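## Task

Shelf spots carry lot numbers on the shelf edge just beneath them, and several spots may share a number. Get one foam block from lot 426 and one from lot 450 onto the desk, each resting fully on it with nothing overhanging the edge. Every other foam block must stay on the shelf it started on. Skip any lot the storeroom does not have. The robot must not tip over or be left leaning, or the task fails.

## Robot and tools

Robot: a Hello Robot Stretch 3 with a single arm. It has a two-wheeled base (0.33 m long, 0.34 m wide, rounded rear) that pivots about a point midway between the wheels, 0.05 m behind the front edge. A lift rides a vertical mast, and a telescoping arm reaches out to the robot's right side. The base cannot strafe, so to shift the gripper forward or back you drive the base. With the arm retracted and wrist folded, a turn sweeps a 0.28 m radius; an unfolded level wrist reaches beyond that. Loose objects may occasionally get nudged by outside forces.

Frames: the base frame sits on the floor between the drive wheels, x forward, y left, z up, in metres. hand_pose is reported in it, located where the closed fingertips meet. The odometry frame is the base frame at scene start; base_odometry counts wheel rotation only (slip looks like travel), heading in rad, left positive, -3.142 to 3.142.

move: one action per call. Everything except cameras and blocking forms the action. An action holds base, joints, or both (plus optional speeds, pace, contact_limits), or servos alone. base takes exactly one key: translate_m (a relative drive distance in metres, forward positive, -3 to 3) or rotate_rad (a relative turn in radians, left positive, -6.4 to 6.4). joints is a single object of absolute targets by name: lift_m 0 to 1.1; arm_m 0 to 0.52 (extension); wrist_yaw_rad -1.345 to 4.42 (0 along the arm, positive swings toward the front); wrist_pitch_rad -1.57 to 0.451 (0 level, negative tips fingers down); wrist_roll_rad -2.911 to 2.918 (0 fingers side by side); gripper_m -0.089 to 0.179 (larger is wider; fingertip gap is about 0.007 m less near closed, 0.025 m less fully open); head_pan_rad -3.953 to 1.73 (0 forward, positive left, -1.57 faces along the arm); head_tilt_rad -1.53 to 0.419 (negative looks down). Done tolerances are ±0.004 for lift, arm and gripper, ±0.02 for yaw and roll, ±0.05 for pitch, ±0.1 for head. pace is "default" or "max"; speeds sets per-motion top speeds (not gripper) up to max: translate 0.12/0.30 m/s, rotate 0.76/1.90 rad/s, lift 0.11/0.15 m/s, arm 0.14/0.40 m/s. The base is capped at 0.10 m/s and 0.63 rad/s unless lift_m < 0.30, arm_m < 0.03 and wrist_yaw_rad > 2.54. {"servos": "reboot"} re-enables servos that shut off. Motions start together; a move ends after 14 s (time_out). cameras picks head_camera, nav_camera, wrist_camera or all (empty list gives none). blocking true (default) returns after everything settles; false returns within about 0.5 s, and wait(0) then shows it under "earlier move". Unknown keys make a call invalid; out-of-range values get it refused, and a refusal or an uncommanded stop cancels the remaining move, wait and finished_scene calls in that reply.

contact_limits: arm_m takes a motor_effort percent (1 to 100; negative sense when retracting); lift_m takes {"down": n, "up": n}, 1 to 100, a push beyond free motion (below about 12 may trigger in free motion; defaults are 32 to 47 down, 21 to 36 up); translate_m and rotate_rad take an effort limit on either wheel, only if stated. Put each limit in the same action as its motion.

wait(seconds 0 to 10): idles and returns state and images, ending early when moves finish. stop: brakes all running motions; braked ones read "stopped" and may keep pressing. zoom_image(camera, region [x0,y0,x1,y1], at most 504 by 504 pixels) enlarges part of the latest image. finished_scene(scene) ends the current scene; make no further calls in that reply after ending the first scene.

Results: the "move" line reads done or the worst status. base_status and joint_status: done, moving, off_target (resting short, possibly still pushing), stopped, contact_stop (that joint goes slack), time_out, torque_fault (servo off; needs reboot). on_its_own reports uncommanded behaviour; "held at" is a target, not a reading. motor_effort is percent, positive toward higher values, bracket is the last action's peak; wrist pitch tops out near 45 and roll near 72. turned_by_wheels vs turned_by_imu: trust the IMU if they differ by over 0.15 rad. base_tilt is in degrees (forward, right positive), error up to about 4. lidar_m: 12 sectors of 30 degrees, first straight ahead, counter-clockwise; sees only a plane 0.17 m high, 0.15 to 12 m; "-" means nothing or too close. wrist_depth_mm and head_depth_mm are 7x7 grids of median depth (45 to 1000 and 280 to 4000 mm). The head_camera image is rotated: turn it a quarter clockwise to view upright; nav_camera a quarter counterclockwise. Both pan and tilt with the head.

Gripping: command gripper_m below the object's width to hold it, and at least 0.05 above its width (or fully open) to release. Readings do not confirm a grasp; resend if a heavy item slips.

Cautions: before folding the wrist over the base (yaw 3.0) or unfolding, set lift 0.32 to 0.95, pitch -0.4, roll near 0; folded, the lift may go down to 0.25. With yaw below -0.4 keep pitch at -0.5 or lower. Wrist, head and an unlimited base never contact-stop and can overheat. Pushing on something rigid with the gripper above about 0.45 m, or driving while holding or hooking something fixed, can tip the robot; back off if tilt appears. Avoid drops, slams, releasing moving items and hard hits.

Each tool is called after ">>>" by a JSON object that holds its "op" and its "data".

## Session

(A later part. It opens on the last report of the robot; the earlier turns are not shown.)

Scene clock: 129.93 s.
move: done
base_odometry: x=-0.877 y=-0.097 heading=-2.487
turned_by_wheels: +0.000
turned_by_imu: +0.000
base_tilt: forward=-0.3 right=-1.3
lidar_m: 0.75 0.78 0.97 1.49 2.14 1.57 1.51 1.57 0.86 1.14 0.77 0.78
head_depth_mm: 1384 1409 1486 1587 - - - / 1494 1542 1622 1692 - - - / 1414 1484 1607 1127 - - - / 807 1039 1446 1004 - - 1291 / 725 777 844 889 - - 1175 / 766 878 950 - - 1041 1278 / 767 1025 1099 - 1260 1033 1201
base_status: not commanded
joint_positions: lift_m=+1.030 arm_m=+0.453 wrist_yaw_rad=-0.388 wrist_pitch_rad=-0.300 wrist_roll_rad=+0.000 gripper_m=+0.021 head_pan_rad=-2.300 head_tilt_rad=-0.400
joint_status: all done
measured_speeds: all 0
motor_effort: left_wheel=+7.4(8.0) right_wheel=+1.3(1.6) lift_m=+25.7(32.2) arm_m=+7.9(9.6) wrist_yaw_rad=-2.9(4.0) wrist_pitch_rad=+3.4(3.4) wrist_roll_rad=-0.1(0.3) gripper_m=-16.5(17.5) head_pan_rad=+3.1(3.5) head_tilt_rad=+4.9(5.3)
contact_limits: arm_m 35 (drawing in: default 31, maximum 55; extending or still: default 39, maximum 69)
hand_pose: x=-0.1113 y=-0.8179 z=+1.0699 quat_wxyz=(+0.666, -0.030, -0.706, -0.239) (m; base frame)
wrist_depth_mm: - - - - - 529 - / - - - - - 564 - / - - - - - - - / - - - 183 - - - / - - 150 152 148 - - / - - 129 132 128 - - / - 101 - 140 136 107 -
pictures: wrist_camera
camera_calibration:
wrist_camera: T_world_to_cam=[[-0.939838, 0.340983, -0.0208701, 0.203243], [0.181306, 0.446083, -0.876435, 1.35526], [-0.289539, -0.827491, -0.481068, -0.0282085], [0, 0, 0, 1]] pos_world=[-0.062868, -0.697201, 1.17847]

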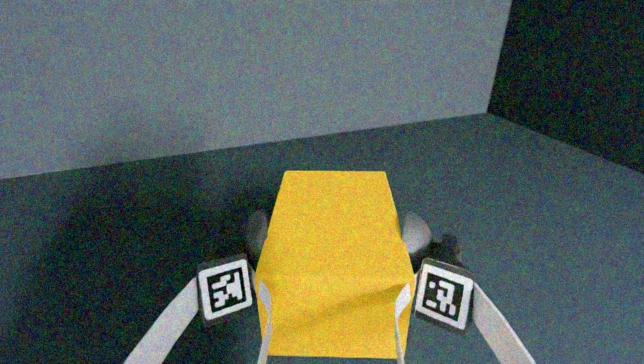

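>>> {"op": "move", "data": {"joints": {"arm_m": 0.0}, "cameras": []}}

>>> {"op": "move", "data": {"base": {"translate_m": -0.37}, "joints": {"wrist_yaw_rad": 0, "lift_m": 0.9, "head_pan_rad": -0.7, "head_tilt_rad": -0.4}, "pace": "max", "cameras": ["wrist_camera"]}}

>>> {"op": "move", "data": {"base": {"rotate_rad": 1.6}, "joints": {"lift_m": 0.82}, "pace": "max", "cameras": ["head_camera"]}}

Scene clock: 164.90 s.
move: done
base_odometry: x=-0.877 y=-0.097 heading=-2.487
turned_by_wheels: +0.000
turned_by_imu: +0.000
base_tilt: forward=-0.3 right=-1.2
lidar_m: 0.75 0.78 0.97 1.49 2.14 1.57 1.51 1.57 0.86 1.14 0.76 0.78
head_depth_mm: 1385 1422 1488 1591 - - - / 1498 1531 1629 1694 - - - / 1420 1496 1602 1127 - - - / 807 1034 1439 1012 - - 1294 / 724 780 843 884 - - - / 769 881 948 977 - - - / 763 1026 1101 1049 - - -
base_status: not commanded
joint_positions: lift_m=+1.030 arm_m=+0.001 wrist_yaw_rad=-0.388 wrist_pitch_rad=-0.300 wrist_roll_rad=+0.000 gripper_m=+0.021 head_pan_rad=-2.300 head_tilt_rad=-0.400
joint_status: all done
measured_speeds: all 0
motor_effort: left_wheel=+7.5(8.2) right_wheel=+1.2(1.9) lift_m=+27.4(27.9) arm_m=-12.0(14.5) wrist_yaw_rad=-3.9(4.2) wrist_pitch_rad=+3.4(3.5) wrist_roll_rad=+0.0(0.4) gripper_m=-16.8(17.3) head_pan_rad=+2.5(3.4) head_tilt_rad=+4.4(5.4)
hand_pose: x=-0.1113 y=-0.3655 z=+1.0699 quat_wxyz=(+0.666, -0.030, -0.706, -0.239) (m; base frame)
wrist_depth_mm: - - - - - - - / - - - - - - - / - - - - - - - / - - 495 194 - - - / - - 156 151 149 - - / - - 129 132 128 - - / - 101 - 145 138 - -
pictures: none
No camera images: "cameras" was empty.

Scene clock: 169.57 s.
move: done
base_odometry: x=-0.583 y=+0.128 heading=-2.486
turned_by_wheels: +0.000
turned_by_imu: +0.000
base_tilt: forward=-0.3 right=-1.3
lidar_m: 1.12 1.16 1.14 3.55 1.62 1.19 1.15 1.19 0.72 0.71 0.98 0.98
head_depth_mm: 954 1078 1172 957 1299 1074 933 / 866 960 1052 1020 1277 1072 1294 / 821 878 940 998 1127 1147 1300 / 1245 1334 1435 1527 1652 1647 1321 / 1145 1225 1303 1401 1510 1599 1395 / 1064 1133 1199 1277 1375 1475 1398 / 993 1044 1103 1159 1232 1326 1355
base_status: done
joint_positions: lift_m=+0.900 arm_m=+0.001 wrist_yaw_rad=-0.003 wrist_pitch_rad=-0.300 wrist_roll_rad=+0.000 gripper_m=+0.021 head_pan_rad=-0.700 head_tilt_rad=-0.400
joint_status: all done
measured_speeds: all 0
motor_effort: left_wheel=-2.1(9.8) right_wheel=-9.4(13.4) lift_m=+28.6(30.4) arm_m=-5.0(12.0) wrist_yaw_rad=+1.0(8.7) wrist_pitch_rad=+3.3(3.4) wrist_roll_rad=+0.1(0.4) gripper_m=-16.6(17.0) head_pan_rad=-3.2(6.2) head_tilt_rad=+4.3(7.0)
hand_pose: x=-0.0221 y=-0.3832 z=+0.9399 quat_wxyz=(+0.699, +0.105, -0.699, -0.107) (m; base frame)
wrist_depth_mm: - - - - - - - / - - - - - - - / - - - - - - - / - - - 183 - - - / - - 153 151 149 - - / - - 129 132 128 - - / - 111 - 145 138 - -
pictures: wrist_camera
camera_calibration:
wrist_camera: T_world_to_cam=[[-0.999096, -0.0370508, -0.0208595, -0.01007], [0.000440181, 0.48155, -0.876419, 1.04077], [0.0425169, -0.875635, -0.481098, 0.283772], [0, 0, 0, 1]] pos_world=[-0.0225841, -0.253077, 1.04847]

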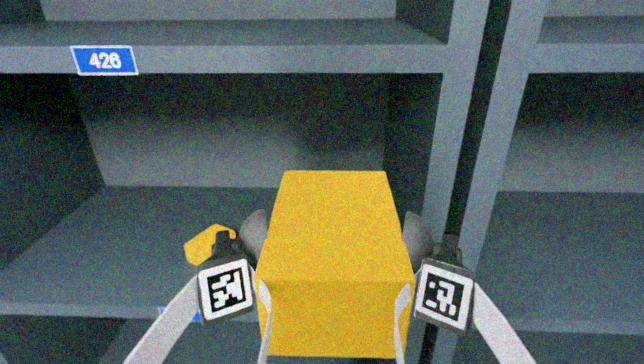

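Scene clock: 173.07 s.
move: done
base_odometry: x=-0.583 y=+0.128 heading=-0.887
turned_by_wheels: +1.600
turned_by_imu: +1.575
base_tilt: forward=-0.4 right=-1.2
lidar_m: 3.55 1.60 1.18 1.15 1.20 0.71 0.71 0.98 1.00 1.12 1.17 1.14
head_depth_mm: 1111 1153 1203 1266 1312 1381 1384 / 1220 1276 1335 1401 1469 1551 1426 / 1355 1429 1488 1535 1640 1669 1410 / 1518 1598 1698 1687 1336 1710 1402 / 1734 1830 1944 1668 1256 1636 1395 / 1994 2165 2318 1658 1131 1751 1359 / 2392 2585 2850 1642 1120 1713 1379
base_status: done
joint_positions: lift_m=+0.820 arm_m=+0.001 wrist_yaw_rad=-0.002 wrist_pitch_rad=-0.300 wrist_roll_rad=+0.000 gripper_m=+0.021 head_pan_rad=-0.700 head_tilt_rad=-0.400
joint_status: all done
measured_speeds: all 0
motor_effort: left_wheel=-8.0(13.0) right_wheel=+8.6(12.9) lift_m=+29.5(30.2) arm_m=-8.6(8.6) wrist_yaw_rad=+1.2(3.5) wrist_pitch_rad=+3.3(3.5) wrist_roll_rad=+0.0(0.3) gripper_m=-16.2(17.1) head_pan_rad=-3.0(3.6) head_tilt_rad=+3.4(4.9)
hand_pose: x=-0.0221 y=-0.3832 z=+0.8599 quat_wxyz=(+0.699, +0.105, -0.699, -0.107) (m; base frame)
wrist_depth_mm: - - - - - 751 - / - - - - - 811 - / - - - - - 892 - / - - - 183 - 969 - / - - 156 151 158 - - / - - 129 133 127 - - / - 110 - 145 144 - -
pictures: head_camera (sideways)
camera_calibration:
head_camera: T_world_to_cam=[[-0.290047, 0.183777, -0.939201, 1.23955], [0.669261, 0.740453, -0.061796, 0.0760533], [0.684078, -0.646495, -0.337761, 0.391019], [0, 0, 0, 1]] pos_world=[0.0411413, -0.0313233, 1.30096]

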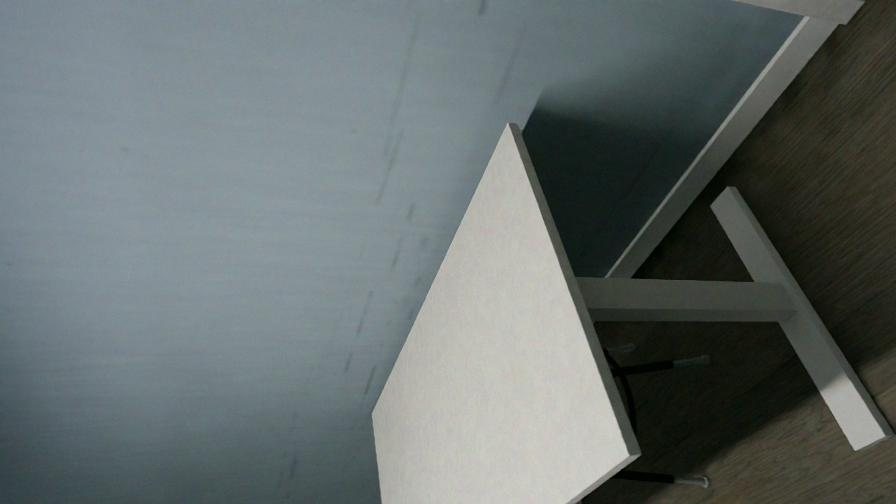

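>>> {"op": "move", "data": {"base": {"translate_m": 1.1}, "joints": {"head_pan_rad": -1.57, "head_tilt_rad": -0.6}, "pace": "max", "cameras": ["head_camera"]}}

>>> {"op": "move", "data": {"joints": {"arm_m": 0.16, "lift_m": 0.745}, "pace": "max", "cameras": ["wrist_camera"]}}

>>> {"op": "move", "data": {"joints": {"lift_m": 0.712}, "speeds": {"lift_m": 0.04}, "contact_limits": {"lift_m": {"down": 14}}, "cameras": ["wrist_camera"]}}

Scene clock: 197.63 s.
move: done
base_odometry: x=+0.112 y=-0.725 heading=-0.887
turned_by_wheels: +0.000
turned_by_imu: -0.001
base_tilt: forward=-0.4 right=-1.1
lidar_m: 2.49 1.57 1.16 1.12 1.17 1.63 1.79 1.59 1.19 0.69 0.63 1.29
head_depth_mm: 947 1042 1156 1291 1421 670 571 / 947 1039 1154 1184 836 666 581 / 945 1042 1157 1113 830 611 553 / 952 1043 1154 1106 821 485 317 / 950 1044 1163 1086 817 636 587 / 953 1049 1164 1077 814 650 586 / 952 1046 1165 1071 805 647 1134
base_status: done
joint_positions: lift_m=+0.820 arm_m=+0.001 wrist_yaw_rad=-0.002 wrist_pitch_rad=-0.300 wrist_roll_rad=+0.000 gripper_m=+0.021 head_pan_rad=-1.570 head_tilt_rad=-0.600
joint_status: all done
measured_speeds: all 0
motor_effort: left_wheel=+4.7(9.4) right_wheel=+4.2(13.8) lift_m=+25.6(29.0) arm_m=-11.7(13.2) wrist_yaw_rad=+1.7(3.1) wrist_pitch_rad=+3.3(3.5) wrist_roll_rad=+0.0(0.3) gripper_m=-16.4(17.1) head_pan_rad=+3.5(4.4) head_tilt_rad=-5.1(7.0)
hand_pose: x=-0.0221 y=-0.3832 z=+0.8599 quat_wxyz=(+0.699, +0.105, -0.699, -0.107) (m; base frame)
wrist_depth_mm: - - - - - - - / - - - - - - - / - - - - - - - / - - - 183 - - - / - - 150 151 148 - - / - - 129 132 127 - - / - 101 - 140 136 106 -
pictures: head_camera (sideways)
camera_calibration:
head_camera: T_world_to_cam=[[-0.0467445, 0.520086, -0.852834, 1.12534], [0.997499, -0.0210087, -0.0674855, 0.0813531], [-0.0530152, -0.853856, -0.517803, 0.629753], [0, 0, 0, 1]] pos_world=[0.00484051, -0.0458484, 1.29131]

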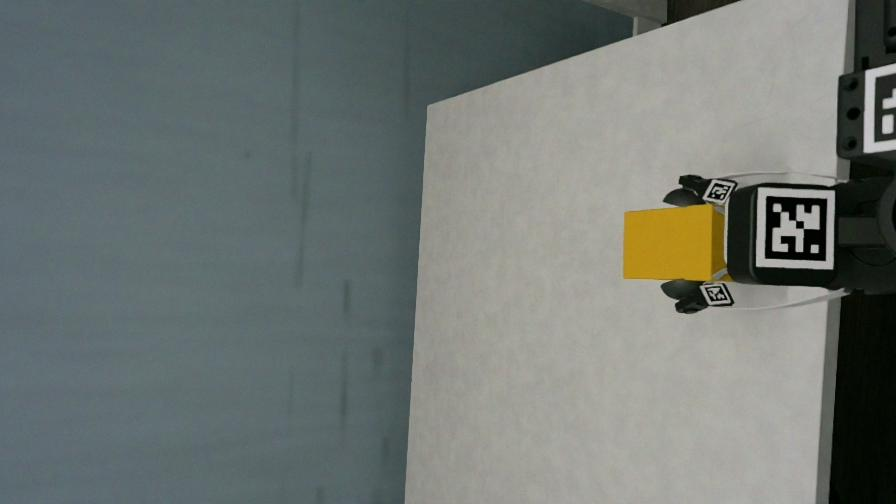

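Scene clock: 199.17 s.
move: done
base_odometry: x=+0.112 y=-0.725 heading=-0.887
turned_by_wheels: +0.000
turned_by_imu: +0.000
base_tilt: forward=-0.3 right=-1.1
lidar_m: 2.49 1.57 1.16 1.12 1.17 1.63 1.78 1.59 1.20 0.68 0.64 1.29
head_depth_mm: 943 1033 1151 1296 1421 670 338 / 947 1039 1149 1181 836 399 332 / 948 1045 1156 1110 832 389 398 / 951 1043 1159 1102 712 406 561 / 951 1043 1162 1093 817 654 586 / 953 1047 1155 1077 810 649 584 / 954 1048 1161 1071 804 646 1134
base_status: not commanded
joint_positions: lift_m=+0.745 arm_m=+0.160 wrist_yaw_rad=-0.002 wrist_pitch_rad=-0.300 wrist_roll_rad=+0.000 gripper_m=+0.021 head_pan_rad=-1.570 head_tilt_rad=-0.600
joint_status: all done
measured_speeds: all 0
motor_effort: left_wheel=+4.5(5.2) right_wheel=+4.0(5.1) lift_m=+29.3(30.1) arm_m=+10.9(15.0) wrist_yaw_rad=+1.8(2.9) wrist_pitch_rad=+3.2(3.4) wrist_roll_rad=+0.0(0.3) gripper_m=-16.2(17.0) head_pan_rad=+3.5(3.9) head_tilt_rad=-5.4(5.6)
hand_pose: x=-0.0221 y=-0.5426 z=+0.7849 quat_wxyz=(+0.699, +0.105, -0.699, -0.107) (m; base frame)
wrist_depth_mm: - - - - - - - / - - - - - - - / - - - - - - - / - - - 183 - - - / - - 150 151 148 - - / - - 129 133 128 - - / - 101 - 140 136 107 -
pictures: wrist_camera
camera_calibration:
wrist_camera: T_world_to_cam=[[-0.999087, -0.037274, -0.0208662, -0.0191953], [0.000338684, 0.481546, -0.876421, 0.981686], [0.0427157, -0.875628, -0.481094, 0.0696249], [0, 0, 0, 1]] pos_world=[-0.0224843, -0.412477, 0.893466]

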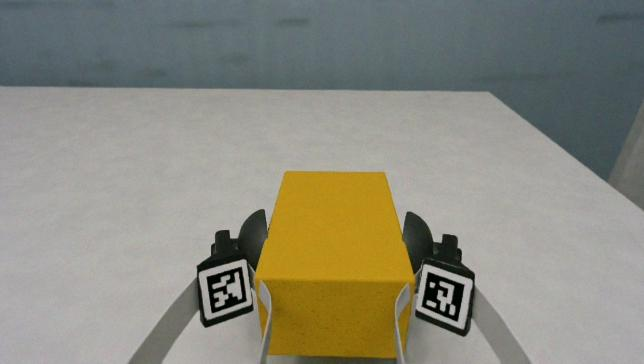

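Scene clock: 200.47 s.
move: done
base_odometry: x=+0.112 y=-0.725 heading=-0.887
turned_by_wheels: +0.000
turned_by_imu: +0.000
base_tilt: forward=-0.2 right=-1.2
lidar_m: 2.49 1.57 1.16 1.12 1.17 1.63 1.79 1.59 1.20 0.68 0.64 1.29
head_depth_mm: 947 1033 1149 1293 1420 671 570 / 947 1039 1152 1181 837 630 361 / 947 1038 1152 1108 831 419 408 / 952 1041 1156 1097 824 508 437 / 952 1044 1159 1085 815 651 588 / 953 1052 1165 1078 810 652 583 / 954 1048 1162 1070 806 649 1129
base_status: not commanded
joint_positions: lift_m=+0.712 arm_m=+0.160 wrist_yaw_rad=-0.002 wrist_pitch_rad=-0.300 wrist_roll_rad=+0.000 gripper_m=+0.021 head_pan_rad=-1.570 head_tilt_rad=-0.600
joint_status: all done
measured_speeds: all 0
motor_effort: left_wheel=+4.5(5.0) right_wheel=+4.0(4.6) lift_m=+24.9(27.5) arm_m=+2.5(10.8) wrist_yaw_rad=+0.9(2.3) wrist_pitch_rad=+3.3(3.5) wrist_roll_rad=+0.1(0.3) gripper_m=-16.4(16.9) head_pan_rad=+3.1(3.7) head_tilt_rad=-3.7(5.0)
contact_limits: lift_m down 14 (down: maximum 72; up: maximum 65)
hand_pose: x=-0.0221 y=-0.5426 z=+0.7519 quat_wxyz=(+0.699, +0.105, -0.699, -0.107) (m; base frame)
wrist_depth_mm: - - - - - - - / - - - - - - - / - - - - - - - / - - - 184 - - - / - - 151 151 148 - - / - - 129 132 128 - - / - 101 - 140 136 107 -
pictures: wrist_camera
camera_calibration:
wrist_camera: T_world_to_cam=[[-0.999087, -0.037274, -0.0208662, -0.0198839], [0.000338684, 0.481546, -0.876421, 0.952764], [0.0427157, -0.875628, -0.481094, 0.0537488], [0, 0, 0, 1]] pos_world=[-0.0224843, -0.412477, 0.860466]

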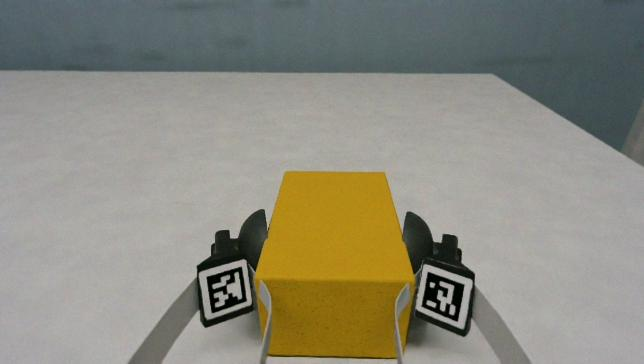

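>>> {"op": "move", "data": {"joints": {"lift_m": 0.698}, "speeds": {"lift_m": 0.03}, "contact_limits": {"lift_m": {"down": 14}}, "cameras": ["wrist_camera"]}}

Scene clock: 205.27 s.
move: done
base_odometry: x=+0.112 y=-0.725 heading=-0.887
turned_by_wheels: +0.000
turned_by_imu: +0.000
base_tilt: forward=-0.3 right=-1.2
lidar_m: 2.48 1.57 1.16 1.12 1.17 1.63 1.79 1.59 1.20 0.69 0.64 1.29
head_depth_mm: 946 1035 1155 1292 1421 673 571 / 948 1042 1153 1179 834 649 375 / 947 1043 1157 1115 827 447 412 / 953 1040 1159 1101 824 513 444 / 954 1046 1159 1093 817 654 588 / 950 1044 1161 1078 812 650 585 / 956 1048 1168 1073 807 647 1134
base_status: not commanded
joint_positions: lift_m=+0.698 arm_m=+0.160 wrist_yaw_rad=-0.002 wrist_pitch_rad=-0.252 wrist_roll_rad=+0.000 gripper_m=+0.021 head_pan_rad=-1.570 head_tilt_rad=-0.600
joint_status: all done
measured_speeds: all 0
motor_effort: left_wheel=+4.3(4.9) right_wheel=+4.2(4.5) lift_m=+17.0(28.0) arm_m=+17.5(17.5) wrist_yaw_rad=+1.4(2.6) wrist_pitch_rad=-5.7(6.2) wrist_roll_rad=+0.2(0.3) gripper_m=-16.4(17.0) head_pan_rad=+3.0(3.6) head_tilt_rad=-2.8(3.3)
contact_limits: lift_m down 14 (down: maximum 72; up: maximum 65)
hand_pose: x=-0.0221 y=-0.5471 z=+0.7496 quat_wxyz=(+0.702, +0.088, -0.701, -0.090) (m; base frame)
wrist_depth_mm: - - - - - - - / - - - - - - - / - - - - - - - / - - - 186 - - - / - - 153 152 148 - - / - - 129 131 127 - - / - 101 - 140 134 107 -
pictures: wrist_camera
camera_calibration:
wrist_camera: T_world_to_cam=[[-0.999087, -0.0382894, -0.0189329, -0.0221066], [0.000241235, 0.438178, -0.898888, 0.946057], [0.0427139, -0.898072, -0.437769, 0.00397118], [0, 0, 0, 1]] pos_world=[-0.0224843, -0.411822, 0.851719]

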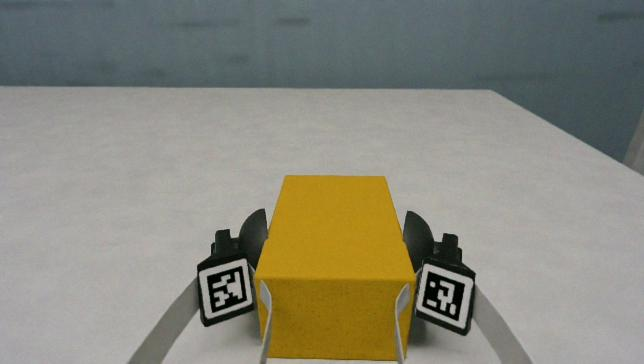

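>>> {"op": "move", "data": {"joints": {"lift_m": 0.707}, "cameras": []}}

>>> {"op": "move", "data": {"joints": {"gripper_m": 0.15}, "cameras": []}}

>>> {"op": "move", "data": {"joints": {"arm_m": 0.0, "lift_m": 0.74}, "cameras": ["wrist_camera", "head_camera"]}}

>>> {"op": "move", "data": {"joints": {"lift_m": 0.87, "wrist_pitch_rad": -0.35, "wrist_yaw_rad": 3.0, "gripper_m": 0.05, "head_pan_rad": 0.6, "head_tilt_rad": -0.25}, "pace": "max", "cameras": ["nav_camera"]}}

>>> {"op": "move", "data": {"joints": {"lift_m": 0.28, "wrist_pitch_rad": -0.45}, "pace": "max", "cameras": ["nav_camera", "head_camera"]}}

Scene clock: 215.57 s.
move: done
base_odometry: x=+0.112 y=-0.725 heading=-0.887
turned_by_wheels: +0.000
turned_by_imu: +0.000
base_tilt: forward=-0.3 right=-1.2
lidar_m: 2.49 1.56 1.16 1.12 1.17 1.63 1.79 1.59 1.19 0.69 0.64 1.28
head_depth_mm: 948 1038 1147 1290 1415 669 570 / 946 1039 1154 1178 835 647 366 / 950 1039 1155 1107 826 424 410 / 952 1038 1160 1100 822 510 440 / 946 1040 1161 1091 817 652 586 / 955 1043 1160 1072 810 651 585 / 953 1047 1157 1068 805 648 1131
base_status: not commanded
joint_positions: lift_m=+0.707 arm_m=+0.160 wrist_yaw_rad=-0.002 wrist_pitch_rad=-0.285 wrist_roll_rad=+0.000 gripper_m=+0.021 head_pan_rad=-1.570 head_tilt_rad=-0.600
joint_status: all done
measured_speeds: all 0
motor_effort: left_wheel=+4.1(4.8) right_wheel=+4.1(4.6) lift_m=+27.5(30.2) arm_m=-10.0(19.9) wrist_yaw_rad=+1.6(2.5) wrist_pitch_rad=+0.4(5.7) wrist_roll_rad=+0.3(0.3) gripper_m=-16.7(16.7) head_pan_rad=+2.1(2.9) head_tilt_rad=-1.0(2.0)
hand_pose: x=-0.0221 y=-0.5442 z=+0.7505 quat_wxyz=(+0.700, +0.100, -0.700, -0.102) (m; base frame)
wrist_depth_mm: - - - - - - - / - - - - - - - / - - - - - - - / - - - 182 - - - / - - 150 151 148 - - / - - 129 132 128 - - / - 101 - 140 136 107 -
pictures: none
No camera images: "cameras" was empty.

Scene clock: 217.40 s.
move: done
base_odometry: x=+0.112 y=-0.725 heading=-0.887
turned_by_wheels: +0.000
turned_by_imu: +0.000
base_tilt: forward=-0.3 right=-1.3
lidar_m: 2.49 1.57 1.16 1.12 1.17 1.62 1.79 1.59 1.20 0.68 0.63 1.29
head_depth_mm: 946 1032 1153 1299 1420 671 569 / 947 1040 1153 1179 834 650 366 / 950 1041 1156 1112 826 425 410 / 952 1038 1157 1101 824 510 439 / 953 1043 1165 1086 815 652 587 / 952 1043 1155 1078 809 651 584 / 953 1047 1165 1065 806 645 1137
base_status: not commanded
joint_positions: lift_m=+0.707 arm_m=+0.160 wrist_yaw_rad=-0.002 wrist_pitch_rad=-0.293 wrist_roll_rad=+0.000 gripper_m=+0.150 head_pan_rad=-1.570 head_tilt_rad=-0.600
joint_status: all done
measured_speeds: all 0
motor_effort: left_wheel=+3.8(4.3) right_wheel=+3.3(5.1) lift_m=+23.7(27.4) arm_m=-9.4(13.1) wrist_yaw_rad=+1.9(3.0) wrist_pitch_rad=+1.9(2.0) wrist_roll_rad=-0.3(0.3) gripper_m=+0.3(82.5) head_pan_rad=+2.7(2.9) head_tilt_rad=-1.0(2.0)
hand_pose: x=-0.0221 y=-0.5433 z=+0.7487 quat_wxyz=(+0.700, +0.103, -0.699, -0.104) (m; base frame)
wrist_depth_mm: - - - - - - - / - - - - - - - / - - - - - - - / - - - 179 - - - / - 146 - 148 148 142 - / - 125 - 132 131 124 - / - 119 - 142 140 - 111
pictures: none
No camera images: "cameras" was empty.

Scene clock: 219.83 s.
move: done
base_odometry: x=+0.112 y=-0.725 heading=-0.887
turned_by_wheels: +0.000
turned_by_imu: +0.000
base_tilt: forward=-0.3 right=-1.4
lidar_m: 2.49 1.57 1.16 1.12 1.17 1.63 1.78 1.59 1.20 0.69 0.64 1.29
head_depth_mm: 943 1037 1153 1295 1424 671 584 / 950 1040 1150 1180 833 666 582 / 947 1043 1157 1105 830 661 566 / 945 1043 1156 1099 821 657 358 / 953 1045 1152 1089 818 655 575 / 954 1046 1159 1076 811 650 584 / 950 1049 1161 1071 803 646 1131
base_status: not commanded
joint_positions: lift_m=+0.740 arm_m=+0.001 wrist_yaw_rad=-0.002 wrist_pitch_rad=-0.294 wrist_roll_rad=+0.000 gripper_m=+0.150 head_pan_rad=-1.570 head_tilt_rad=-0.600
joint_status: all done
measured_speeds: all 0
motor_effort: left_wheel=+4.1(4.5) right_wheel=+3.9(4.7) lift_m=+27.0(31.8) arm_m=-12.2(13.8) wrist_yaw_rad=+1.4(2.8) wrist_pitch_rad=+2.1(2.1) wrist_roll_rad=+0.1(0.3) gripper_m=+0.2(1.1) head_pan_rad=+2.1(2.7) head_tilt_rad=+0.6(1.0)
hand_pose: x=-0.0221 y=-0.3838 z=+0.7815 quat_wxyz=(+0.700, +0.103, -0.699, -0.105) (m; base frame)
wrist_depth_mm: - - - - - - - / - - - - - - - / - - - - - - - / - - - 289 - - - / - 146 - - - 141 - / - 125 - - - 124 - / - 118 - - - - 111
pictures: head_camera (sideways), wrist_camera
camera_calibration:
head_camera: T_world_to_cam=[[-0.0467782, 0.520462, -0.852603, 1.12506], [0.997503, -0.0208739, -0.0674704, 0.0813396], [-0.0529129, -0.85363, -0.518186, 0.630258], [0, 0, 0, 1]] pos_world=[0.0048407, -0.0458465, 1.29131]
wrist_camera: T_world_to_cam=[[-0.999087, -0.0374132, -0.0206161, -0.013601], [0.00034322, 0.47557, -0.879678, 0.902534], [0.0427159, -0.878882, -0.475123, 0.201002], [0, 0, 0, 1]] pos_world=[-0.0224843, -0.253069, 0.889159]

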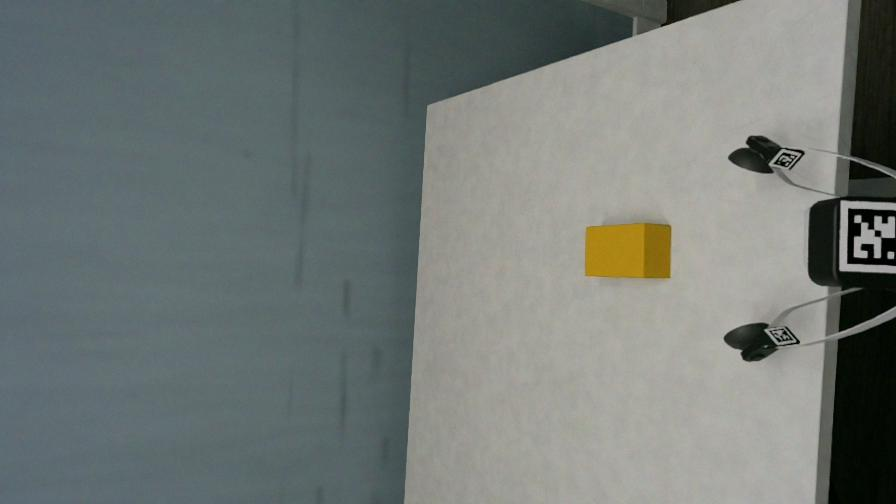

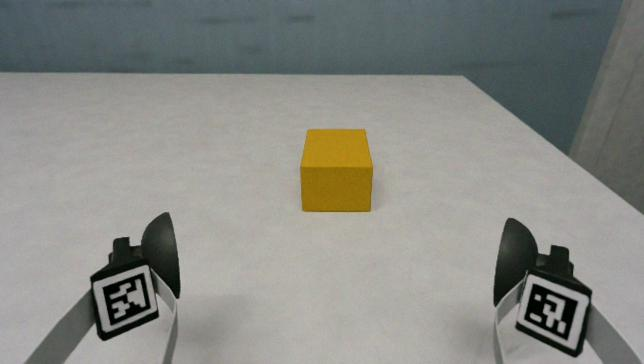

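Scene clock: 222.13 s.
move: done
base_odometry: x=+0.112 y=-0.725 heading=-0.887
turned_by_wheels: +0.000
turned_by_imu: +0.000
base_tilt: forward=-0.4 right=-1.2
lidar_m: 2.49 1.57 1.16 1.12 1.17 1.63 1.79 1.59 1.19 0.69 0.64 1.29
head_depth_mm: 2206 2254 2375 2407 2484 2213 1647 / 2350 2422 2497 2551 2634 2210 1648 / 2483 2595 2726 2755 2820 2186 1636 / 2622 2768 2861 2999 3009 2175 1628 / 2214 1547 1613 1676 1748 1825 1615 / 1354 1367 1414 1461 1534 1583 1570 / 1188 1220 1266 1301 1351 1396 1458
base_status: not commanded
joint_positions: lift_m=+0.870 arm_m=+0.001 wrist_yaw_rad=+2.997 wrist_pitch_rad=-0.363 wrist_roll_rad=+0.000 gripper_m=+0.050 head_pan_rad=+0.608 head_tilt_rad=-0.245
joint_status: all done
measured_speeds: translate_m=+0.000 rotate_rad=+0.000 lift_m=+0.000 arm_m=+0.000 wrist_yaw_rad=+0.000 wrist_pitch_rad=+0.000 wrist_roll_rad=+0.000 head_pan_rad=-0.024 head_tilt_rad=+0.000
motor_effort: left_wheel=+3.8(4.5) right_wheel=+3.4(5.0) lift_m=+23.8(32.5) arm_m=-9.5(13.0) wrist_yaw_rad=+2.2(6.8) wrist_pitch_rad=+2.0(3.3) wrist_roll_rad=+0.2(0.3) gripper_m=+0.1(81.2) head_pan_rad=-2.7(5.5) head_tilt_rad=-2.8(7.6)
hand_pose: x=+0.0120 y=+0.0830 z=+0.8951 quat_wxyz=(+0.178, +0.702, +0.077, +0.685) (m; base frame)
wrist_depth_mm: - 136 - - - - - / - 145 - - - - - / - 157 - - - - - / - 176 - - - - - / - - 191 - - - - / - - 127 - 125 - - / - 99 250 - - - -
pictures: nav_camera (sideways)
camera_calibration:
nav_camera: T_world_to_cam=[[0.168463, 0.138101, 0.975986, -1.22839], [0.582554, -0.812664, 0.0144378, 0.0277782], [0.795142, 0.566132, -0.217355, 0.231284], [0, 0, 0, 1]] pos_world=[0.00685316, 0.0612799, 1.24876]

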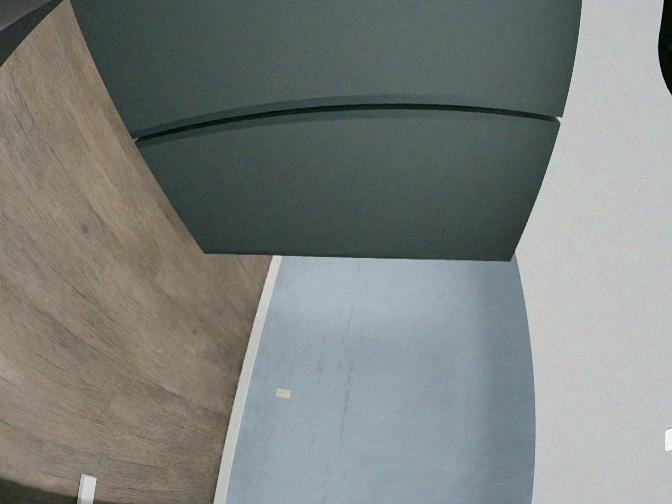

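Scene clock: 226.87 s.
move: done
base_odometry: x=+0.112 y=-0.725 heading=-0.887
turned_by_wheels: +0.000
turned_by_imu: +0.000
base_tilt: forward=-0.5 right=-1.2
lidar_m: 2.49 1.57 1.16 1.12 1.17 1.63 1.79 1.59 1.20 0.69 0.64 1.29
head_depth_mm: 2191 2251 2334 2403 2477 2184 1649 / 2346 2409 2486 2548 2638 2183 1632 / 2457 2573 2649 2756 2785 2166 1630 / 2641 2754 2862 2981 3023 2142 1621 / 2270 1567 1631 1694 1769 1862 1618 / 1358 1377 1425 1480 1540 1610 1563 / 1193 1227 1268 1309 1363 1410 1450
base_status: not commanded
joint_positions: lift_m=+0.280 arm_m=+0.001 wrist_yaw_rad=+2.997 wrist_pitch_rad=-0.463 wrist_roll_rad=+0.000 gripper_m=+0.050 head_pan_rad=+0.600 head_tilt_rad=-0.250
joint_status: all done
measured_speeds: all 0
motor_effort: left_wheel=+3.8(4.2) right_wheel=+2.6(4.8) lift_m=+26.2(27.4) arm_m=-3.8(10.2) wrist_yaw_rad=+1.2(3.6) wrist_pitch_rad=+1.9(3.8) wrist_roll_rad=+0.0(0.3) gripper_m=+0.5(0.8) head_pan_rad=-2.9(3.7) head_tilt_rad=-2.8(4.0)
hand_pose: x=+0.0102 y=+0.0707 z=+0.2827 quat_wxyz=(+0.212, +0.698, +0.112, +0.675) (m; base frame)
wrist_depth_mm: - 139 - - - - - / - 150 - - - - - / 839 166 747 813 807 799 781 / 682 194 220 663 658 649 647 / 575 551 208 552 552 542 545 / 488 305 127 290 125 469 469 / 262 255 254 257 401 413 416
pictures: head_camera (sideways), nav_camera (sideways)
camera_calibration:
head_camera: T_world_to_cam=[[-0.135806, -0.148983, -0.97947, 1.29119], [-0.527211, 0.847896, -0.0558705, 0.0755808], [0.838812, 0.508799, -0.193695, 0.202587], [0, 0, 0, 1]] pos_world=[0.045267, 0.0252051, 1.30815]
nav_camera: T_world_to_cam=[[0.173477, 0.139336, 0.974931, -1.227], [0.575798, -0.817465, 0.0143753, 0.0278973], [0.798976, 0.55887, -0.222041, 0.237346], [0, 0, 0, 1]] pos_world=[0.00715838, 0.0611245, 1.24854]

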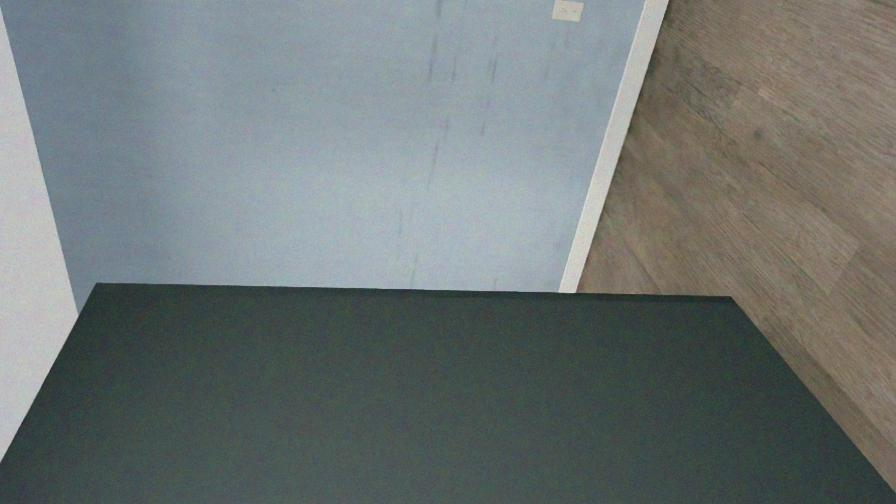

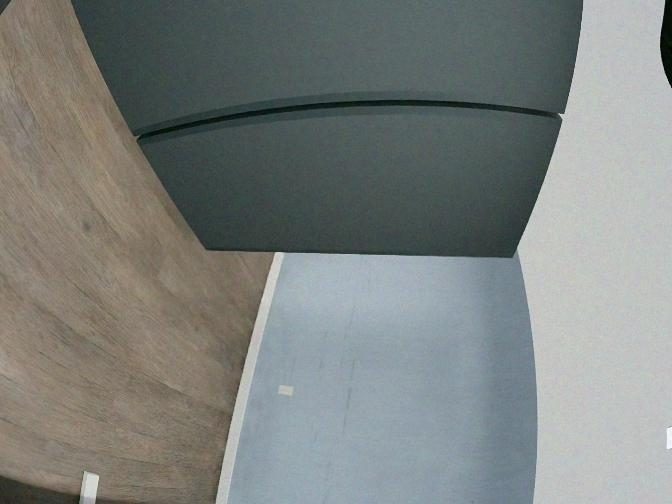

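>>> {"op": "move", "data": {"base": {"translate_m": 1.97}, "pace": "max", "cameras": []}}

>>> {"op": "move", "data": {"base": {"rotate_rad": 1.59}, "joints": {"head_pan_rad": 0.0, "head_tilt_rad": -0.3}, "pace": "max", "cameras": ["nav_camera"]}}

>>> {"op": "move", "data": {"base": {"translate_m": 2.12}, "pace": "max", "cameras": []}}

Scene clock: 250.27 s.
move: done
base_odometry: x=+1.356 y=-2.252 heading=-0.887
turned_by_wheels: +0.000
turned_by_imu: +0.002
base_tilt: forward=-0.4 right=-1.2
lidar_m: 0.54 0.56 0.78 2.28 1.38 1.58 3.72 1.12 1.23 1.20 0.75 0.56
head_depth_mm: 454 467 479 493 509 524 541 / 483 496 512 529 544 563 582 / 515 530 548 566 584 608 631 / 552 571 591 610 636 660 684 / 596 618 641 665 694 721 755 / 647 672 698 730 761 799 838 / 705 736 772 806 846 891 943
base_status: done
joint_positions: lift_m=+0.280 arm_m=+0.001 wrist_yaw_rad=+2.998 wrist_pitch_rad=-0.463 wrist_roll_rad=+0.000 gripper_m=+0.050 head_pan_rad=+0.600 head_tilt_rad=-0.250
joint_status: not commanded
measured_speeds: all 0
motor_effort: left_wheel=-2.0(11.1) right_wheel=+6.8(17.2) lift_m=+24.8(30.0) arm_m=+10.3(10.3) wrist_yaw_rad=+0.9(3.2) wrist_pitch_rad=+1.9(2.1) wrist_roll_rad=-0.1(0.5) gripper_m=+0.5(0.8) head_pan_rad=-2.1(3.4) head_tilt_rad=+0.0(3.3)
hand_pose: x=+0.0101 y=+0.0707 z=+0.2827 quat_wxyz=(+0.212, +0.698, +0.113, +0.675) (m; base frame)
wrist_depth_mm: - 139 - - - - - / - 150 - - - 979 - / 841 166 755 819 809 805 - / 681 194 219 660 657 648 619 / 564 550 207 550 544 542 546 / 491 305 126 291 125 472 468 / 262 254 253 256 400 414 416
pictures: none
No camera images: "cameras" was empty.

Scene clock: 252.40 s.
move: done
base_odometry: x=+1.356 y=-2.252 heading=+0.703
turned_by_wheels: +1.590
turned_by_imu: +1.558
base_tilt: forward=-0.3 right=-1.2
lidar_m: 2.26 1.19 1.57 3.72 1.12 1.24 1.20 0.75 0.56 0.54 0.56 0.79
head_depth_mm: 1608 1563 1518 1504 1480 1447 1419 / 2178 2293 2265 2203 2133 1925 1552 / 2199 2325 2418 2555 2604 2012 1546 / 2221 2323 2432 2562 2622 2018 1532 / 2209 2305 2429 2560 2642 2000 1523 / 2208 2313 2439 2526 2643 1971 1523 / 2160 1350 1378 1413 1433 1469 1431
base_status: done
joint_positions: lift_m=+0.280 arm_m=+0.001 wrist_yaw_rad=+2.998 wrist_pitch_rad=-0.463 wrist_roll_rad=+0.000 gripper_m=+0.050 head_pan_rad=-0.004 head_tilt_rad=-0.300
joint_status: all done
measured_speeds: all 0
motor_effort: left_wheel=-4.9(14.9) right_wheel=+8.2(14.3) lift_m=+25.1(25.9) arm_m=+3.2(11.0) wrist_yaw_rad=+2.3(3.0) wrist_pitch_rad=+1.9(2.1) wrist_roll_rad=-0.2(0.3) gripper_m=+0.3(0.8) head_pan_rad=+3.0(4.7) head_tilt_rad=-2.3(6.3)
hand_pose: x=+0.0101 y=+0.0707 z=+0.2827 quat_wxyz=(+0.212, +0.698, +0.113, +0.675) (m; base frame)
wrist_depth_mm: - 139 - - - - - / - 150 - - - - - / 844 165 748 811 810 804 793 / 681 194 219 664 652 648 639 / 565 548 208 557 552 545 542 / 489 303 126 292 125 473 471 / 262 254 251 257 399 414 415
pictures: nav_camera (sideways)
camera_calibration:
nav_camera: T_world_to_cam=[[0.270254, 0.0160571, 0.962655, -1.21162], [0.0106987, -0.999849, 0.0136739, 0.0322599], [0.96273, 0.00660371, -0.270385, 0.299253], [0, 0, 0, 1]] pos_world=[0.0390011, 0.049734, 1.24685]

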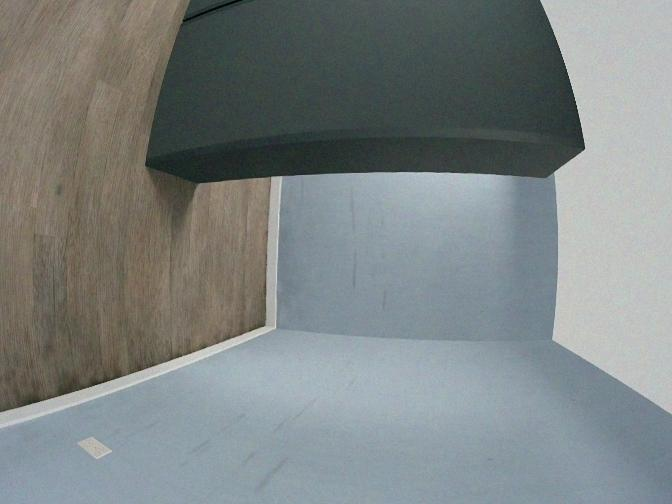

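Scene clock: 260.90 s.
move: done
base_odometry: x=+2.974 y=-0.882 heading=+0.703
turned_by_wheels: +0.000
turned_by_imu: +0.002
base_tilt: forward=-0.4 right=-1.1
lidar_m: 0.45 0.47 0.64 1.89 1.41 0.71 2.12 0.81 0.60 0.58 0.61 0.46
head_depth_mm: 353 369 386 407 430 454 483 / 352 369 387 407 430 454 483 / 352 369 388 407 430 455 482 / 353 369 387 408 430 455 482 / 353 370 388 408 430 455 483 / 353 370 388 408 431 455 483 / 353 370 388 408 431 457 484
base_status: done
joint_positions: lift_m=+0.280 arm_m=+0.001 wrist_yaw_rad=+2.998 wrist_pitch_rad=-0.463 wrist_roll_rad=+0.000 gripper_m=+0.050 head_pan_rad=+0.000 head_tilt_rad=-0.301
joint_status: not commanded
measured_speeds: all 0
motor_effort: left_wheel=+3.2(10.6) right_wheel=+2.7(17.2) lift_m=+26.5(27.8) arm_m=-12.5(13.2) wrist_yaw_rad=+1.9(3.1) wrist_pitch_rad=+2.0(2.1) wrist_roll_rad=+0.1(0.5) gripper_m=+0.1(1.0) head_pan_rad=+3.1(4.1) head_tilt_rad=+1.4(3.4)
hand_pose: x=+0.0101 y=+0.0707 z=+0.2827 quat_wxyz=(+0.212, +0.698, +0.113, +0.675) (m; base frame)
wrist_depth_mm: - 139 - - - - 496 / - 150 - - - 794 498 / 798 166 755 817 806 733 503 / 677 195 220 654 663 648 514 / 566 550 207 557 552 544 516 / 492 304 127 291 125 473 465 / 261 254 253 256 400 415 413
pictures: none
No camera images: "cameras" was empty.

>>> {"op": "move", "data": {"base": {"rotate_rad": -1.6}, "joints": {"head_pan_rad": -2.5, "head_tilt_rad": -0.3}, "pace": "max", "cameras": ["nav_camera", "head_camera"]}}

>>> {"op": "zoom_image", "data": {"camera": "head_camera", "region": [400, 0, 896, 252]}}

>>> {"op": "zoom_image", "data": {"camera": "head_camera", "region": [400, 252, 896, 504]}}

Scene clock: 272.87 s.
move: done
base_odometry: x=+2.974 y=-0.882 heading=-0.897
turned_by_wheels: -1.600
turned_by_imu: -1.569
base_tilt: forward=-0.4 right=-1.2
lidar_m: 0.58 0.61 0.46 0.45 0.46 0.64 1.83 1.42 0.71 2.18 0.82 0.60
head_depth_mm: 1656 2032 2120 2216 2338 2039 1573 / 1237 1289 1357 1439 1696 1864 1550 / 1316 1340 1419 1447 1538 1587 1500 / 1397 1423 1534 1293 1615 1241 1451 / 1284 1123 1418 1271 1512 1186 1319 / 1154 721 1252 1129 770 1087 876 / 591 621 657 697 742 795 854
base_status: done
joint_positions: lift_m=+0.280 arm_m=+0.001 wrist_yaw_rad=+2.998 wrist_pitch_rad=-0.463 wrist_roll_rad=+0.000 gripper_m=+0.050 head_pan_rad=-2.508 head_tilt_rad=-0.301
joint_status: all done
measured_speeds: translate_m=+0.000 rotate_rad=+0.000 lift_m=+0.000 arm_m=+0.000 wrist_yaw_rad=+0.000 wrist_pitch_rad=+0.000 wrist_roll_rad=+0.000 head_pan_rad=+0.024 head_tilt_rad=+0.000
motor_effort: left_wheel=+5.3(15.0) right_wheel=-8.1(14.8) lift_m=+28.8(28.9) arm_m=-12.1(12.8) wrist_yaw_rad=+1.6(2.7) wrist_pitch_rad=+1.9(2.1) wrist_roll_rad=+0.0(0.3) gripper_m=+0.0(1.2) head_pan_rad=+3.5(5.3) head_tilt_rad=+4.0(6.9)
hand_pose: x=+0.0101 y=+0.0707 z=+0.2827 quat_wxyz=(+0.212, +0.698, +0.113, +0.675) (m; base frame)
wrist_depth_mm: 426 139 444 461 466 477 491 / 466 150 481 498 510 519 534 / 510 165 520 537 - - - / 546 185 192 - 609 622 624 / 573 551 206 550 549 545 540 / 490 307 126 291 125 474 473 / 261 255 253 257 399 415 416
pictures: head_camera (sideways), nav_camera (sideways)
camera_calibration:
head_camera: T_world_to_cam=[[0.170464, 0.182496, -0.968317, 1.27477], [0.55735, -0.828251, -0.0579816, 0.0717323], [-0.81259, -0.529807, -0.242901, 0.276666], [0, 0, 0, 1]] pos_world=[-0.0324661, -0.0266485, 1.30574]
nav_camera: T_world_to_cam=[[-0.208198, -0.173978, 0.962489, -1.20841], [-0.603196, 0.797475, 0.0136716, 0.0360505], [-0.76994, -0.577724, -0.270976, 0.310561], [0, 0, 0, 1]] pos_world=[0.00927, -0.0595678, 1.24675]

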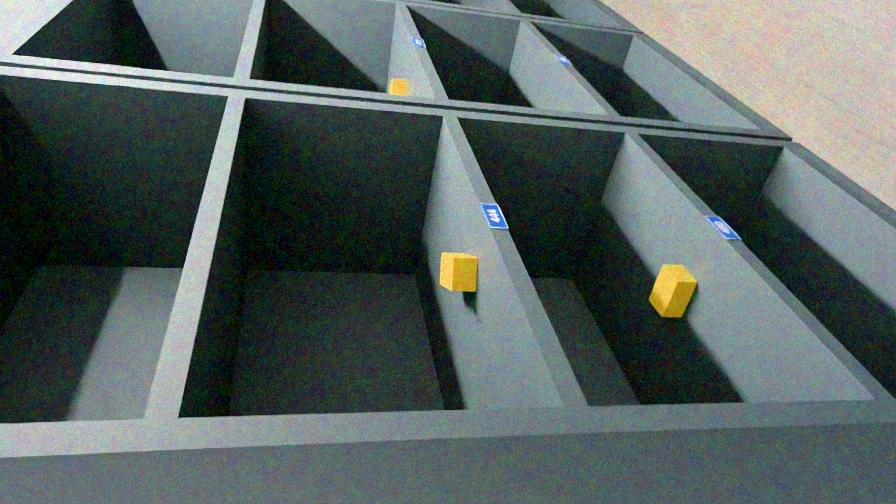

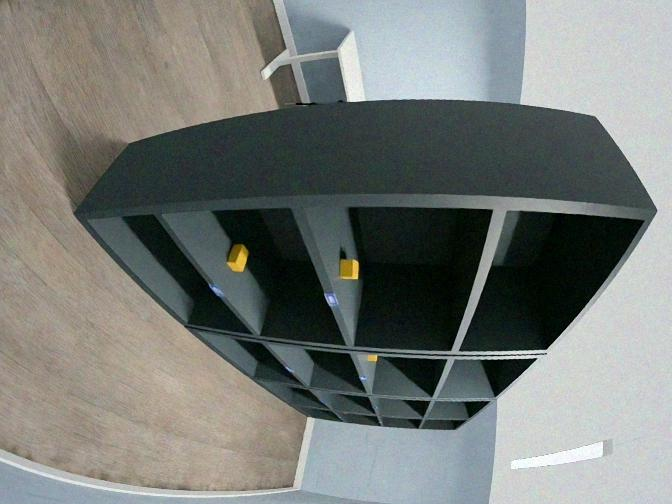

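Scaled by 1.016 from the camera's 896x504 image, which has a finer 1280x720 frame.

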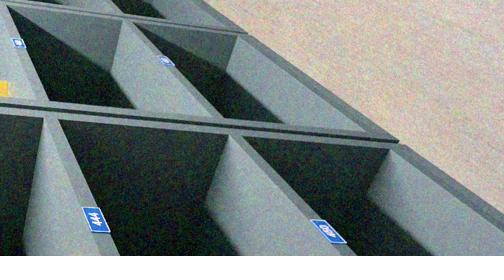

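Scaled by 1.016 from the camera's 896x504 image, which has a finer 1280x720 frame.

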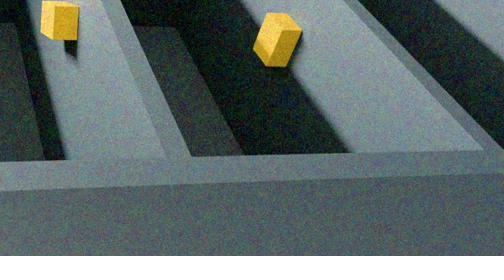

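>>> {"op": "zoom_image", "data": {"camera": "head_camera", "region": [690, 200, 760, 255]}}

>>> {"op": "zoom_image", "data": {"camera": "head_camera", "region": [390, 20, 610, 100]}}

Scaled by 7.200 from the camera's 896x504 image, which has a finer 1280x720 frame.

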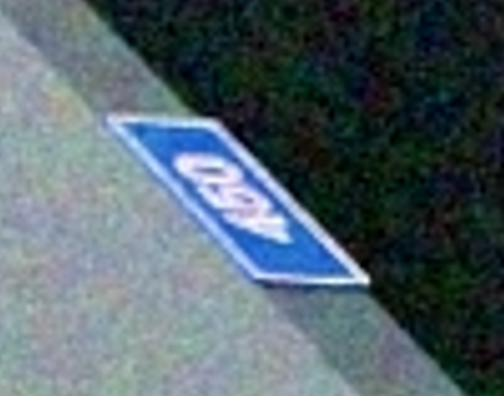

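Scaled by 2.291 from the camera's 896x504 image, which has a finer 1280x720 frame.

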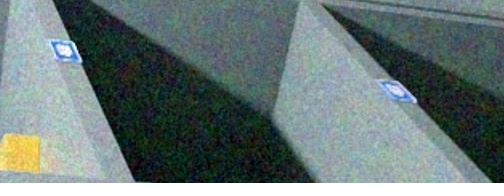

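>>> {"op": "move", "data": {"base": {"translate_m": -0.88}, "joints": {"head_pan_rad": -1.57, "head_tilt_rad": -0.6, "gripper_m": 0.175}, "pace": "max", "cameras": []}}

>>> {"op": "move", "data": {"joints": {"lift_m": 0.6}, "pace": "max", "cameras": ["head_camera"]}}

>>> {"op": "move", "data": {"joints": {"wrist_yaw_rad": 0, "wrist_pitch_rad": -0.4}, "pace": "max", "cameras": ["wrist_camera"]}}

Scene clock: 298.30 s.
move: done
base_odometry: x=+2.425 y=-0.194 heading=-0.897
turned_by_wheels: +0.000
turned_by_imu: -0.001
base_tilt: forward=-0.1 right=-1.3
lidar_m: 1.45 0.64 0.47 0.46 0.47 0.65 1.87 1.41 0.70 1.00 0.68 1.50
head_depth_mm: 817 896 931 670 1075 891 1124 / 819 895 915 664 1101 910 1169 / 814 896 903 657 1098 896 1164 / 816 899 885 649 1090 897 1153 / 816 896 869 643 1083 887 1150 / 814 894 859 667 1071 886 1141 / 820 899 846 663 1057 880 1115
base_status: done
joint_positions: lift_m=+0.280 arm_m=+0.001 wrist_yaw_rad=+2.998 wrist_pitch_rad=-0.463 wrist_roll_rad=+0.000 gripper_m=+0.175 head_pan_rad=-1.570 head_tilt_rad=-0.600
joint_status: all done
measured_speeds: all 0
motor_effort: left_wheel=-0.1(14.4) right_wheel=-10.8(14.5) lift_m=+28.1(29.6) arm_m=-7.6(10.5) wrist_yaw_rad=+0.6(2.9) wrist_pitch_rad=+2.0(2.1) wrist_roll_rad=+0.2(0.3) gripper_m=+0.7(83.7) head_pan_rad=-3.4(4.6) head_tilt_rad=-5.1(7.7)
hand_pose: x=+0.0101 y=+0.0707 z=+0.2827 quat_wxyz=(+0.212, +0.698, +0.113, +0.675) (m; base frame)
wrist_depth_mm: 437 139 454 463 478 487 493 / 476 150 496 510 524 532 534 / 519 166 194 538 - - - / - 185 194 - 631 624 619 / 567 198 222 551 550 563 539 / - 140 252 292 471 459 468 / 117 254 258 258 416 406 106
pictures: none
No camera images: "cameras" was empty.

Scene clock: 301.23 s.
move: done
base_odometry: x=+2.425 y=-0.194 heading=-0.897
turned_by_wheels: +0.000
turned_by_imu: +0.000
base_tilt: forward=-0.2 right=-1.2
lidar_m: 1.45 0.64 0.47 0.46 0.47 0.65 1.87 1.41 0.70 1.00 0.68 1.51
head_depth_mm: 817 897 925 670 1071 887 1119 / 814 895 914 662 1101 903 1170 / 814 895 900 655 1098 901 1169 / 816 898 887 647 1087 894 1160 / 818 897 872 643 1080 888 1154 / 817 894 860 664 1075 887 1145 / 819 898 846 662 1054 881 1118
base_status: not commanded
joint_positions: lift_m=+0.600 arm_m=+0.001 wrist_yaw_rad=+2.998 wrist_pitch_rad=-0.463 wrist_roll_rad=+0.000 gripper_m=+0.175 head_pan_rad=-1.570 head_tilt_rad=-0.600
joint_status: all done
measured_speeds: all 0
motor_effort: left_wheel=+0.0(0.6) right_wheel=-10.6(11.6) lift_m=+26.5(33.0) arm_m=-6.2(7.8) wrist_yaw_rad=+1.3(2.9) wrist_pitch_rad=+2.0(2.2) wrist_roll_rad=-0.1(0.3) gripper_m=+0.6(1.2) head_pan_rad=-3.3(3.8) head_tilt_rad=-4.5(5.9)
hand_pose: x=+0.0101 y=+0.0707 z=+0.6026 quat_wxyz=(+0.212, +0.698, +0.113, +0.675) (m; base frame)
wrist_depth_mm: 433 139 455 464 480 491 496 / 476 150 494 507 532 531 535 / 523 166 194 548 - - - / - 185 190 - - - - / - 146 215 - - - - / - 125 249 805 819 135 782 / 117 740 301 748 735 725 106
pictures: head_camera (sideways)
camera_calibration:
head_camera: T_world_to_cam=[[-0.0466927, 0.520089, -0.852835, 1.12535], [0.997496, -0.0211216, -0.0674936, 0.0813585], [-0.0531159, -0.853851, -0.517801, 0.62975], [0, 0, 0, 1]] pos_world=[0.00484038, -0.0458484, 1.29131]

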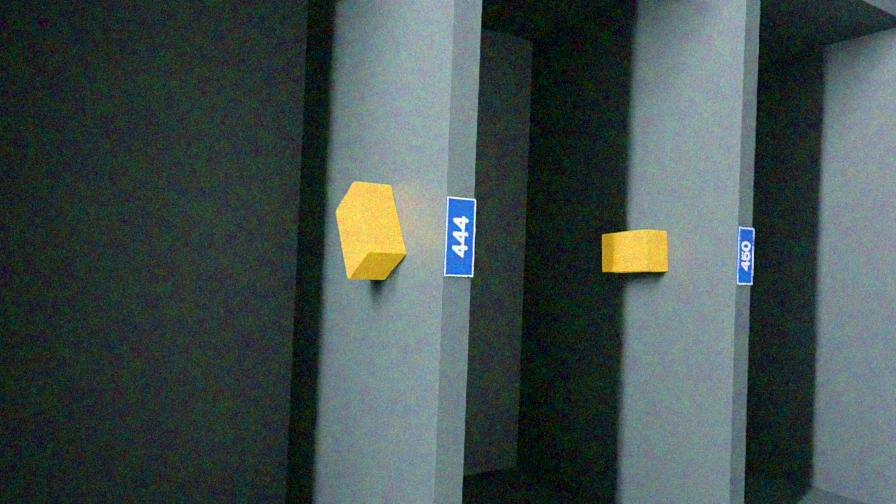

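Scene clock: 303.07 s.
move: done
base_odometry: x=+2.425 y=-0.194 heading=-0.897
turned_by_wheels: +0.000
turned_by_imu: +0.000
base_tilt: forward=-0.4 right=-1.1
lidar_m: 1.45 0.64 0.47 0.46 0.47 0.65 1.87 1.41 0.70 1.00 0.68 1.51
head_depth_mm: 816 895 928 671 1071 886 1119 / 812 896 914 662 1105 905 1172 / 817 896 902 654 1094 903 1163 / 817 898 887 647 1089 895 1157 / 819 899 875 642 1081 887 1145 / 820 894 864 666 1070 884 1147 / 818 898 847 662 1057 879 1115
base_status: not commanded
joint_positions: lift_m=+0.600 arm_m=+0.001 wrist_yaw_rad=+0.003 wrist_pitch_rad=-0.421 wrist_roll_rad=+0.000 gripper_m=+0.175 head_pan_rad=-1.570 head_tilt_rad=-0.600
joint_status: all done
measured_speeds: all 0
motor_effort: left_wheel=+0.0(0.6) right_wheel=-10.8(11.4) lift_m=+23.7(26.8) arm_m=-4.4(6.2) wrist_yaw_rad=-3.2(8.1) wrist_pitch_rad=+3.4(6.3) wrist_roll_rad=-0.2(0.3) gripper_m=+0.6(1.2) head_pan_rad=-2.9(3.7) head_tilt_rad=-4.5(5.5)
hand_pose: x=-0.0209 y=-0.3696 z=+0.6120 quat_wxyz=(+0.692, +0.149, -0.691, -0.147) (m; base frame)
wrist_depth_mm: - - - - - - - / - - - - - - 562 / - - - - - - - / - - - - - - - / - 146 - - - - - / - 140 - - - - - / 733 635 - - - - 107
pictures: wrist_camera
camera_calibration:
wrist_camera: T_world_to_cam=[[-0.998888, -0.039702, -0.0254448, -0.0133158], [-0.00249813, 0.583382, -0.812194, 0.745188], [0.0470897, -0.811227, -0.582832, 0.224026], [0, 0, 0, 1]] pos_world=[-0.0219887, -0.253522, 0.735468]

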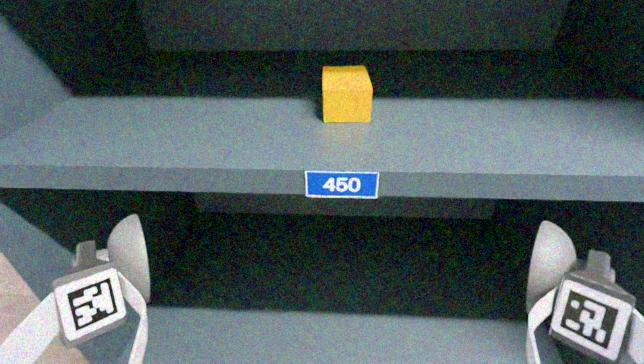

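>>> {"op": "move", "data": {"base": {"translate_m": -0.009}, "joints": {"wrist_pitch_rad": -0.28, "lift_m": 0.54}, "pace": "max", "cameras": []}}

>>> {"op": "move", "data": {"joints": {"arm_m": 0.285}, "contact_limits": {"arm_m": 35}, "cameras": ["wrist_camera"]}}

Scene clock: 318.47 s.
move: done
base_odometry: x=+2.420 y=-0.187 heading=-0.897
turned_by_wheels: +0.000
turned_by_imu: +0.000
base_tilt: forward=-0.4 right=-1.2
lidar_m: 1.46 0.64 0.47 0.46 0.47 0.65 1.87 1.41 0.70 1.00 0.69 1.52
head_depth_mm: 814 894 926 669 1073 894 1104 / 816 897 913 662 1105 908 1165 / 814 895 901 656 1094 900 1163 / 817 896 886 648 1090 893 1159 / 816 897 872 641 1075 889 1154 / 817 898 861 667 1074 887 1148 / 818 898 849 662 1060 881 1137
base_status: done
joint_positions: lift_m=+0.540 arm_m=+0.001 wrist_yaw_rad=+0.003 wrist_pitch_rad=-0.302 wrist_roll_rad=+0.000 gripper_m=+0.175 head_pan_rad=-1.570 head_tilt_rad=-0.600
joint_status: all done
measured_speeds: all 0
motor_effort: left_wheel=-2.7(7.4) right_wheel=-9.2(13.0) lift_m=+26.3(26.3) arm_m=-2.5(3.5) wrist_yaw_rad=-2.5(4.3) wrist_pitch_rad=+3.7(5.4) wrist_roll_rad=-0.1(0.3) gripper_m=+0.5(1.1) head_pan_rad=-3.5(3.6) head_tilt_rad=-4.8(5.4)
hand_pose: x=-0.0209 y=-0.3830 z=+0.5795 quat_wxyz=(+0.700, +0.107, -0.699, -0.106) (m; base frame)
wrist_depth_mm: - - - - - - - / - - - - - - - / - - - - - - - / - - - - - - 329 / - 144 - - - - - / - 140 - - - - - / - 655 - - - - 106
pictures: none
No camera images: "cameras" was empty.

Scene clock: 321.77 s.
move: done
base_odometry: x=+2.420 y=-0.187 heading=-0.897
turned_by_wheels: +0.000
turned_by_imu: +0.000
base_tilt: forward=-0.2 right=-1.3
lidar_m: 1.46 0.64 0.47 0.46 0.47 0.65 1.87 1.40 0.70 1.00 0.69 1.51
head_depth_mm: 815 894 928 671 1072 885 1108 / 814 895 911 663 1102 903 1144 / 817 895 903 656 1097 622 599 / 818 896 887 648 1086 701 1102 / 815 901 872 642 1085 890 1149 / 816 900 859 666 1075 886 1145 / 819 898 844 661 1061 879 1139
base_status: not commanded
joint_positions: lift_m=+0.540 arm_m=+0.285 wrist_yaw_rad=+0.003 wrist_pitch_rad=-0.302 wrist_roll_rad=+0.000 gripper_m=+0.175 head_pan_rad=-1.570 head_tilt_rad=-0.600
joint_status: all done
measured_speeds: all 0
motor_effort: left_wheel=-2.6(3.3) right_wheel=-9.6(9.9) lift_m=+26.4(29.9) arm_m=+12.0(14.5) wrist_yaw_rad=-2.1(4.1) wrist_pitch_rad=+3.6(3.7) wrist_roll_rad=+0.1(0.3) gripper_m=+0.4(1.1) head_pan_rad=-2.9(3.6) head_tilt_rad=-4.0(6.0)
contact_limits: arm_m 35 (drawing in: default 31, maximum 55; extending or still: default 39, maximum 69)
hand_pose: x=-0.0209 y=-0.6675 z=+0.5795 quat_wxyz=(+0.700, +0.107, -0.699, -0.106) (m; base frame)
wrist_depth_mm: - - - - - - - / - - - - - - - / - - - - - - - / 304 304 302 - 298 312 310 / 252 239 251 168 248 247 246 / - 142 206 - 204 197 202 / 117 171 175 174 174 168 107
pictures: wrist_camera
camera_calibration:
wrist_camera: T_world_to_cam=[[-0.998888, -0.0422562, -0.0208934, -0.0303002], [-0.0021016, 0.482705, -0.87578, 0.862216], [0.0470925, -0.874763, -0.482258, -0.137295], [0, 0, 0, 1]] pos_world=[-0.0219889, -0.537577, 0.688267]

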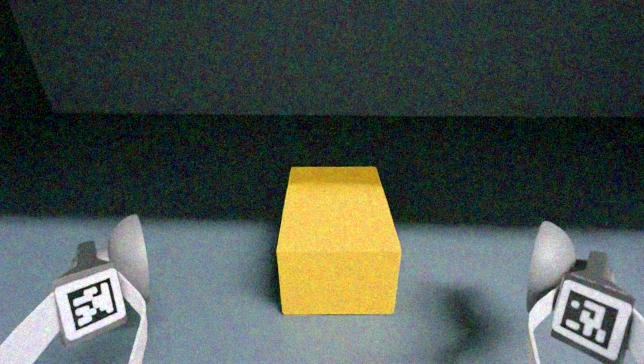

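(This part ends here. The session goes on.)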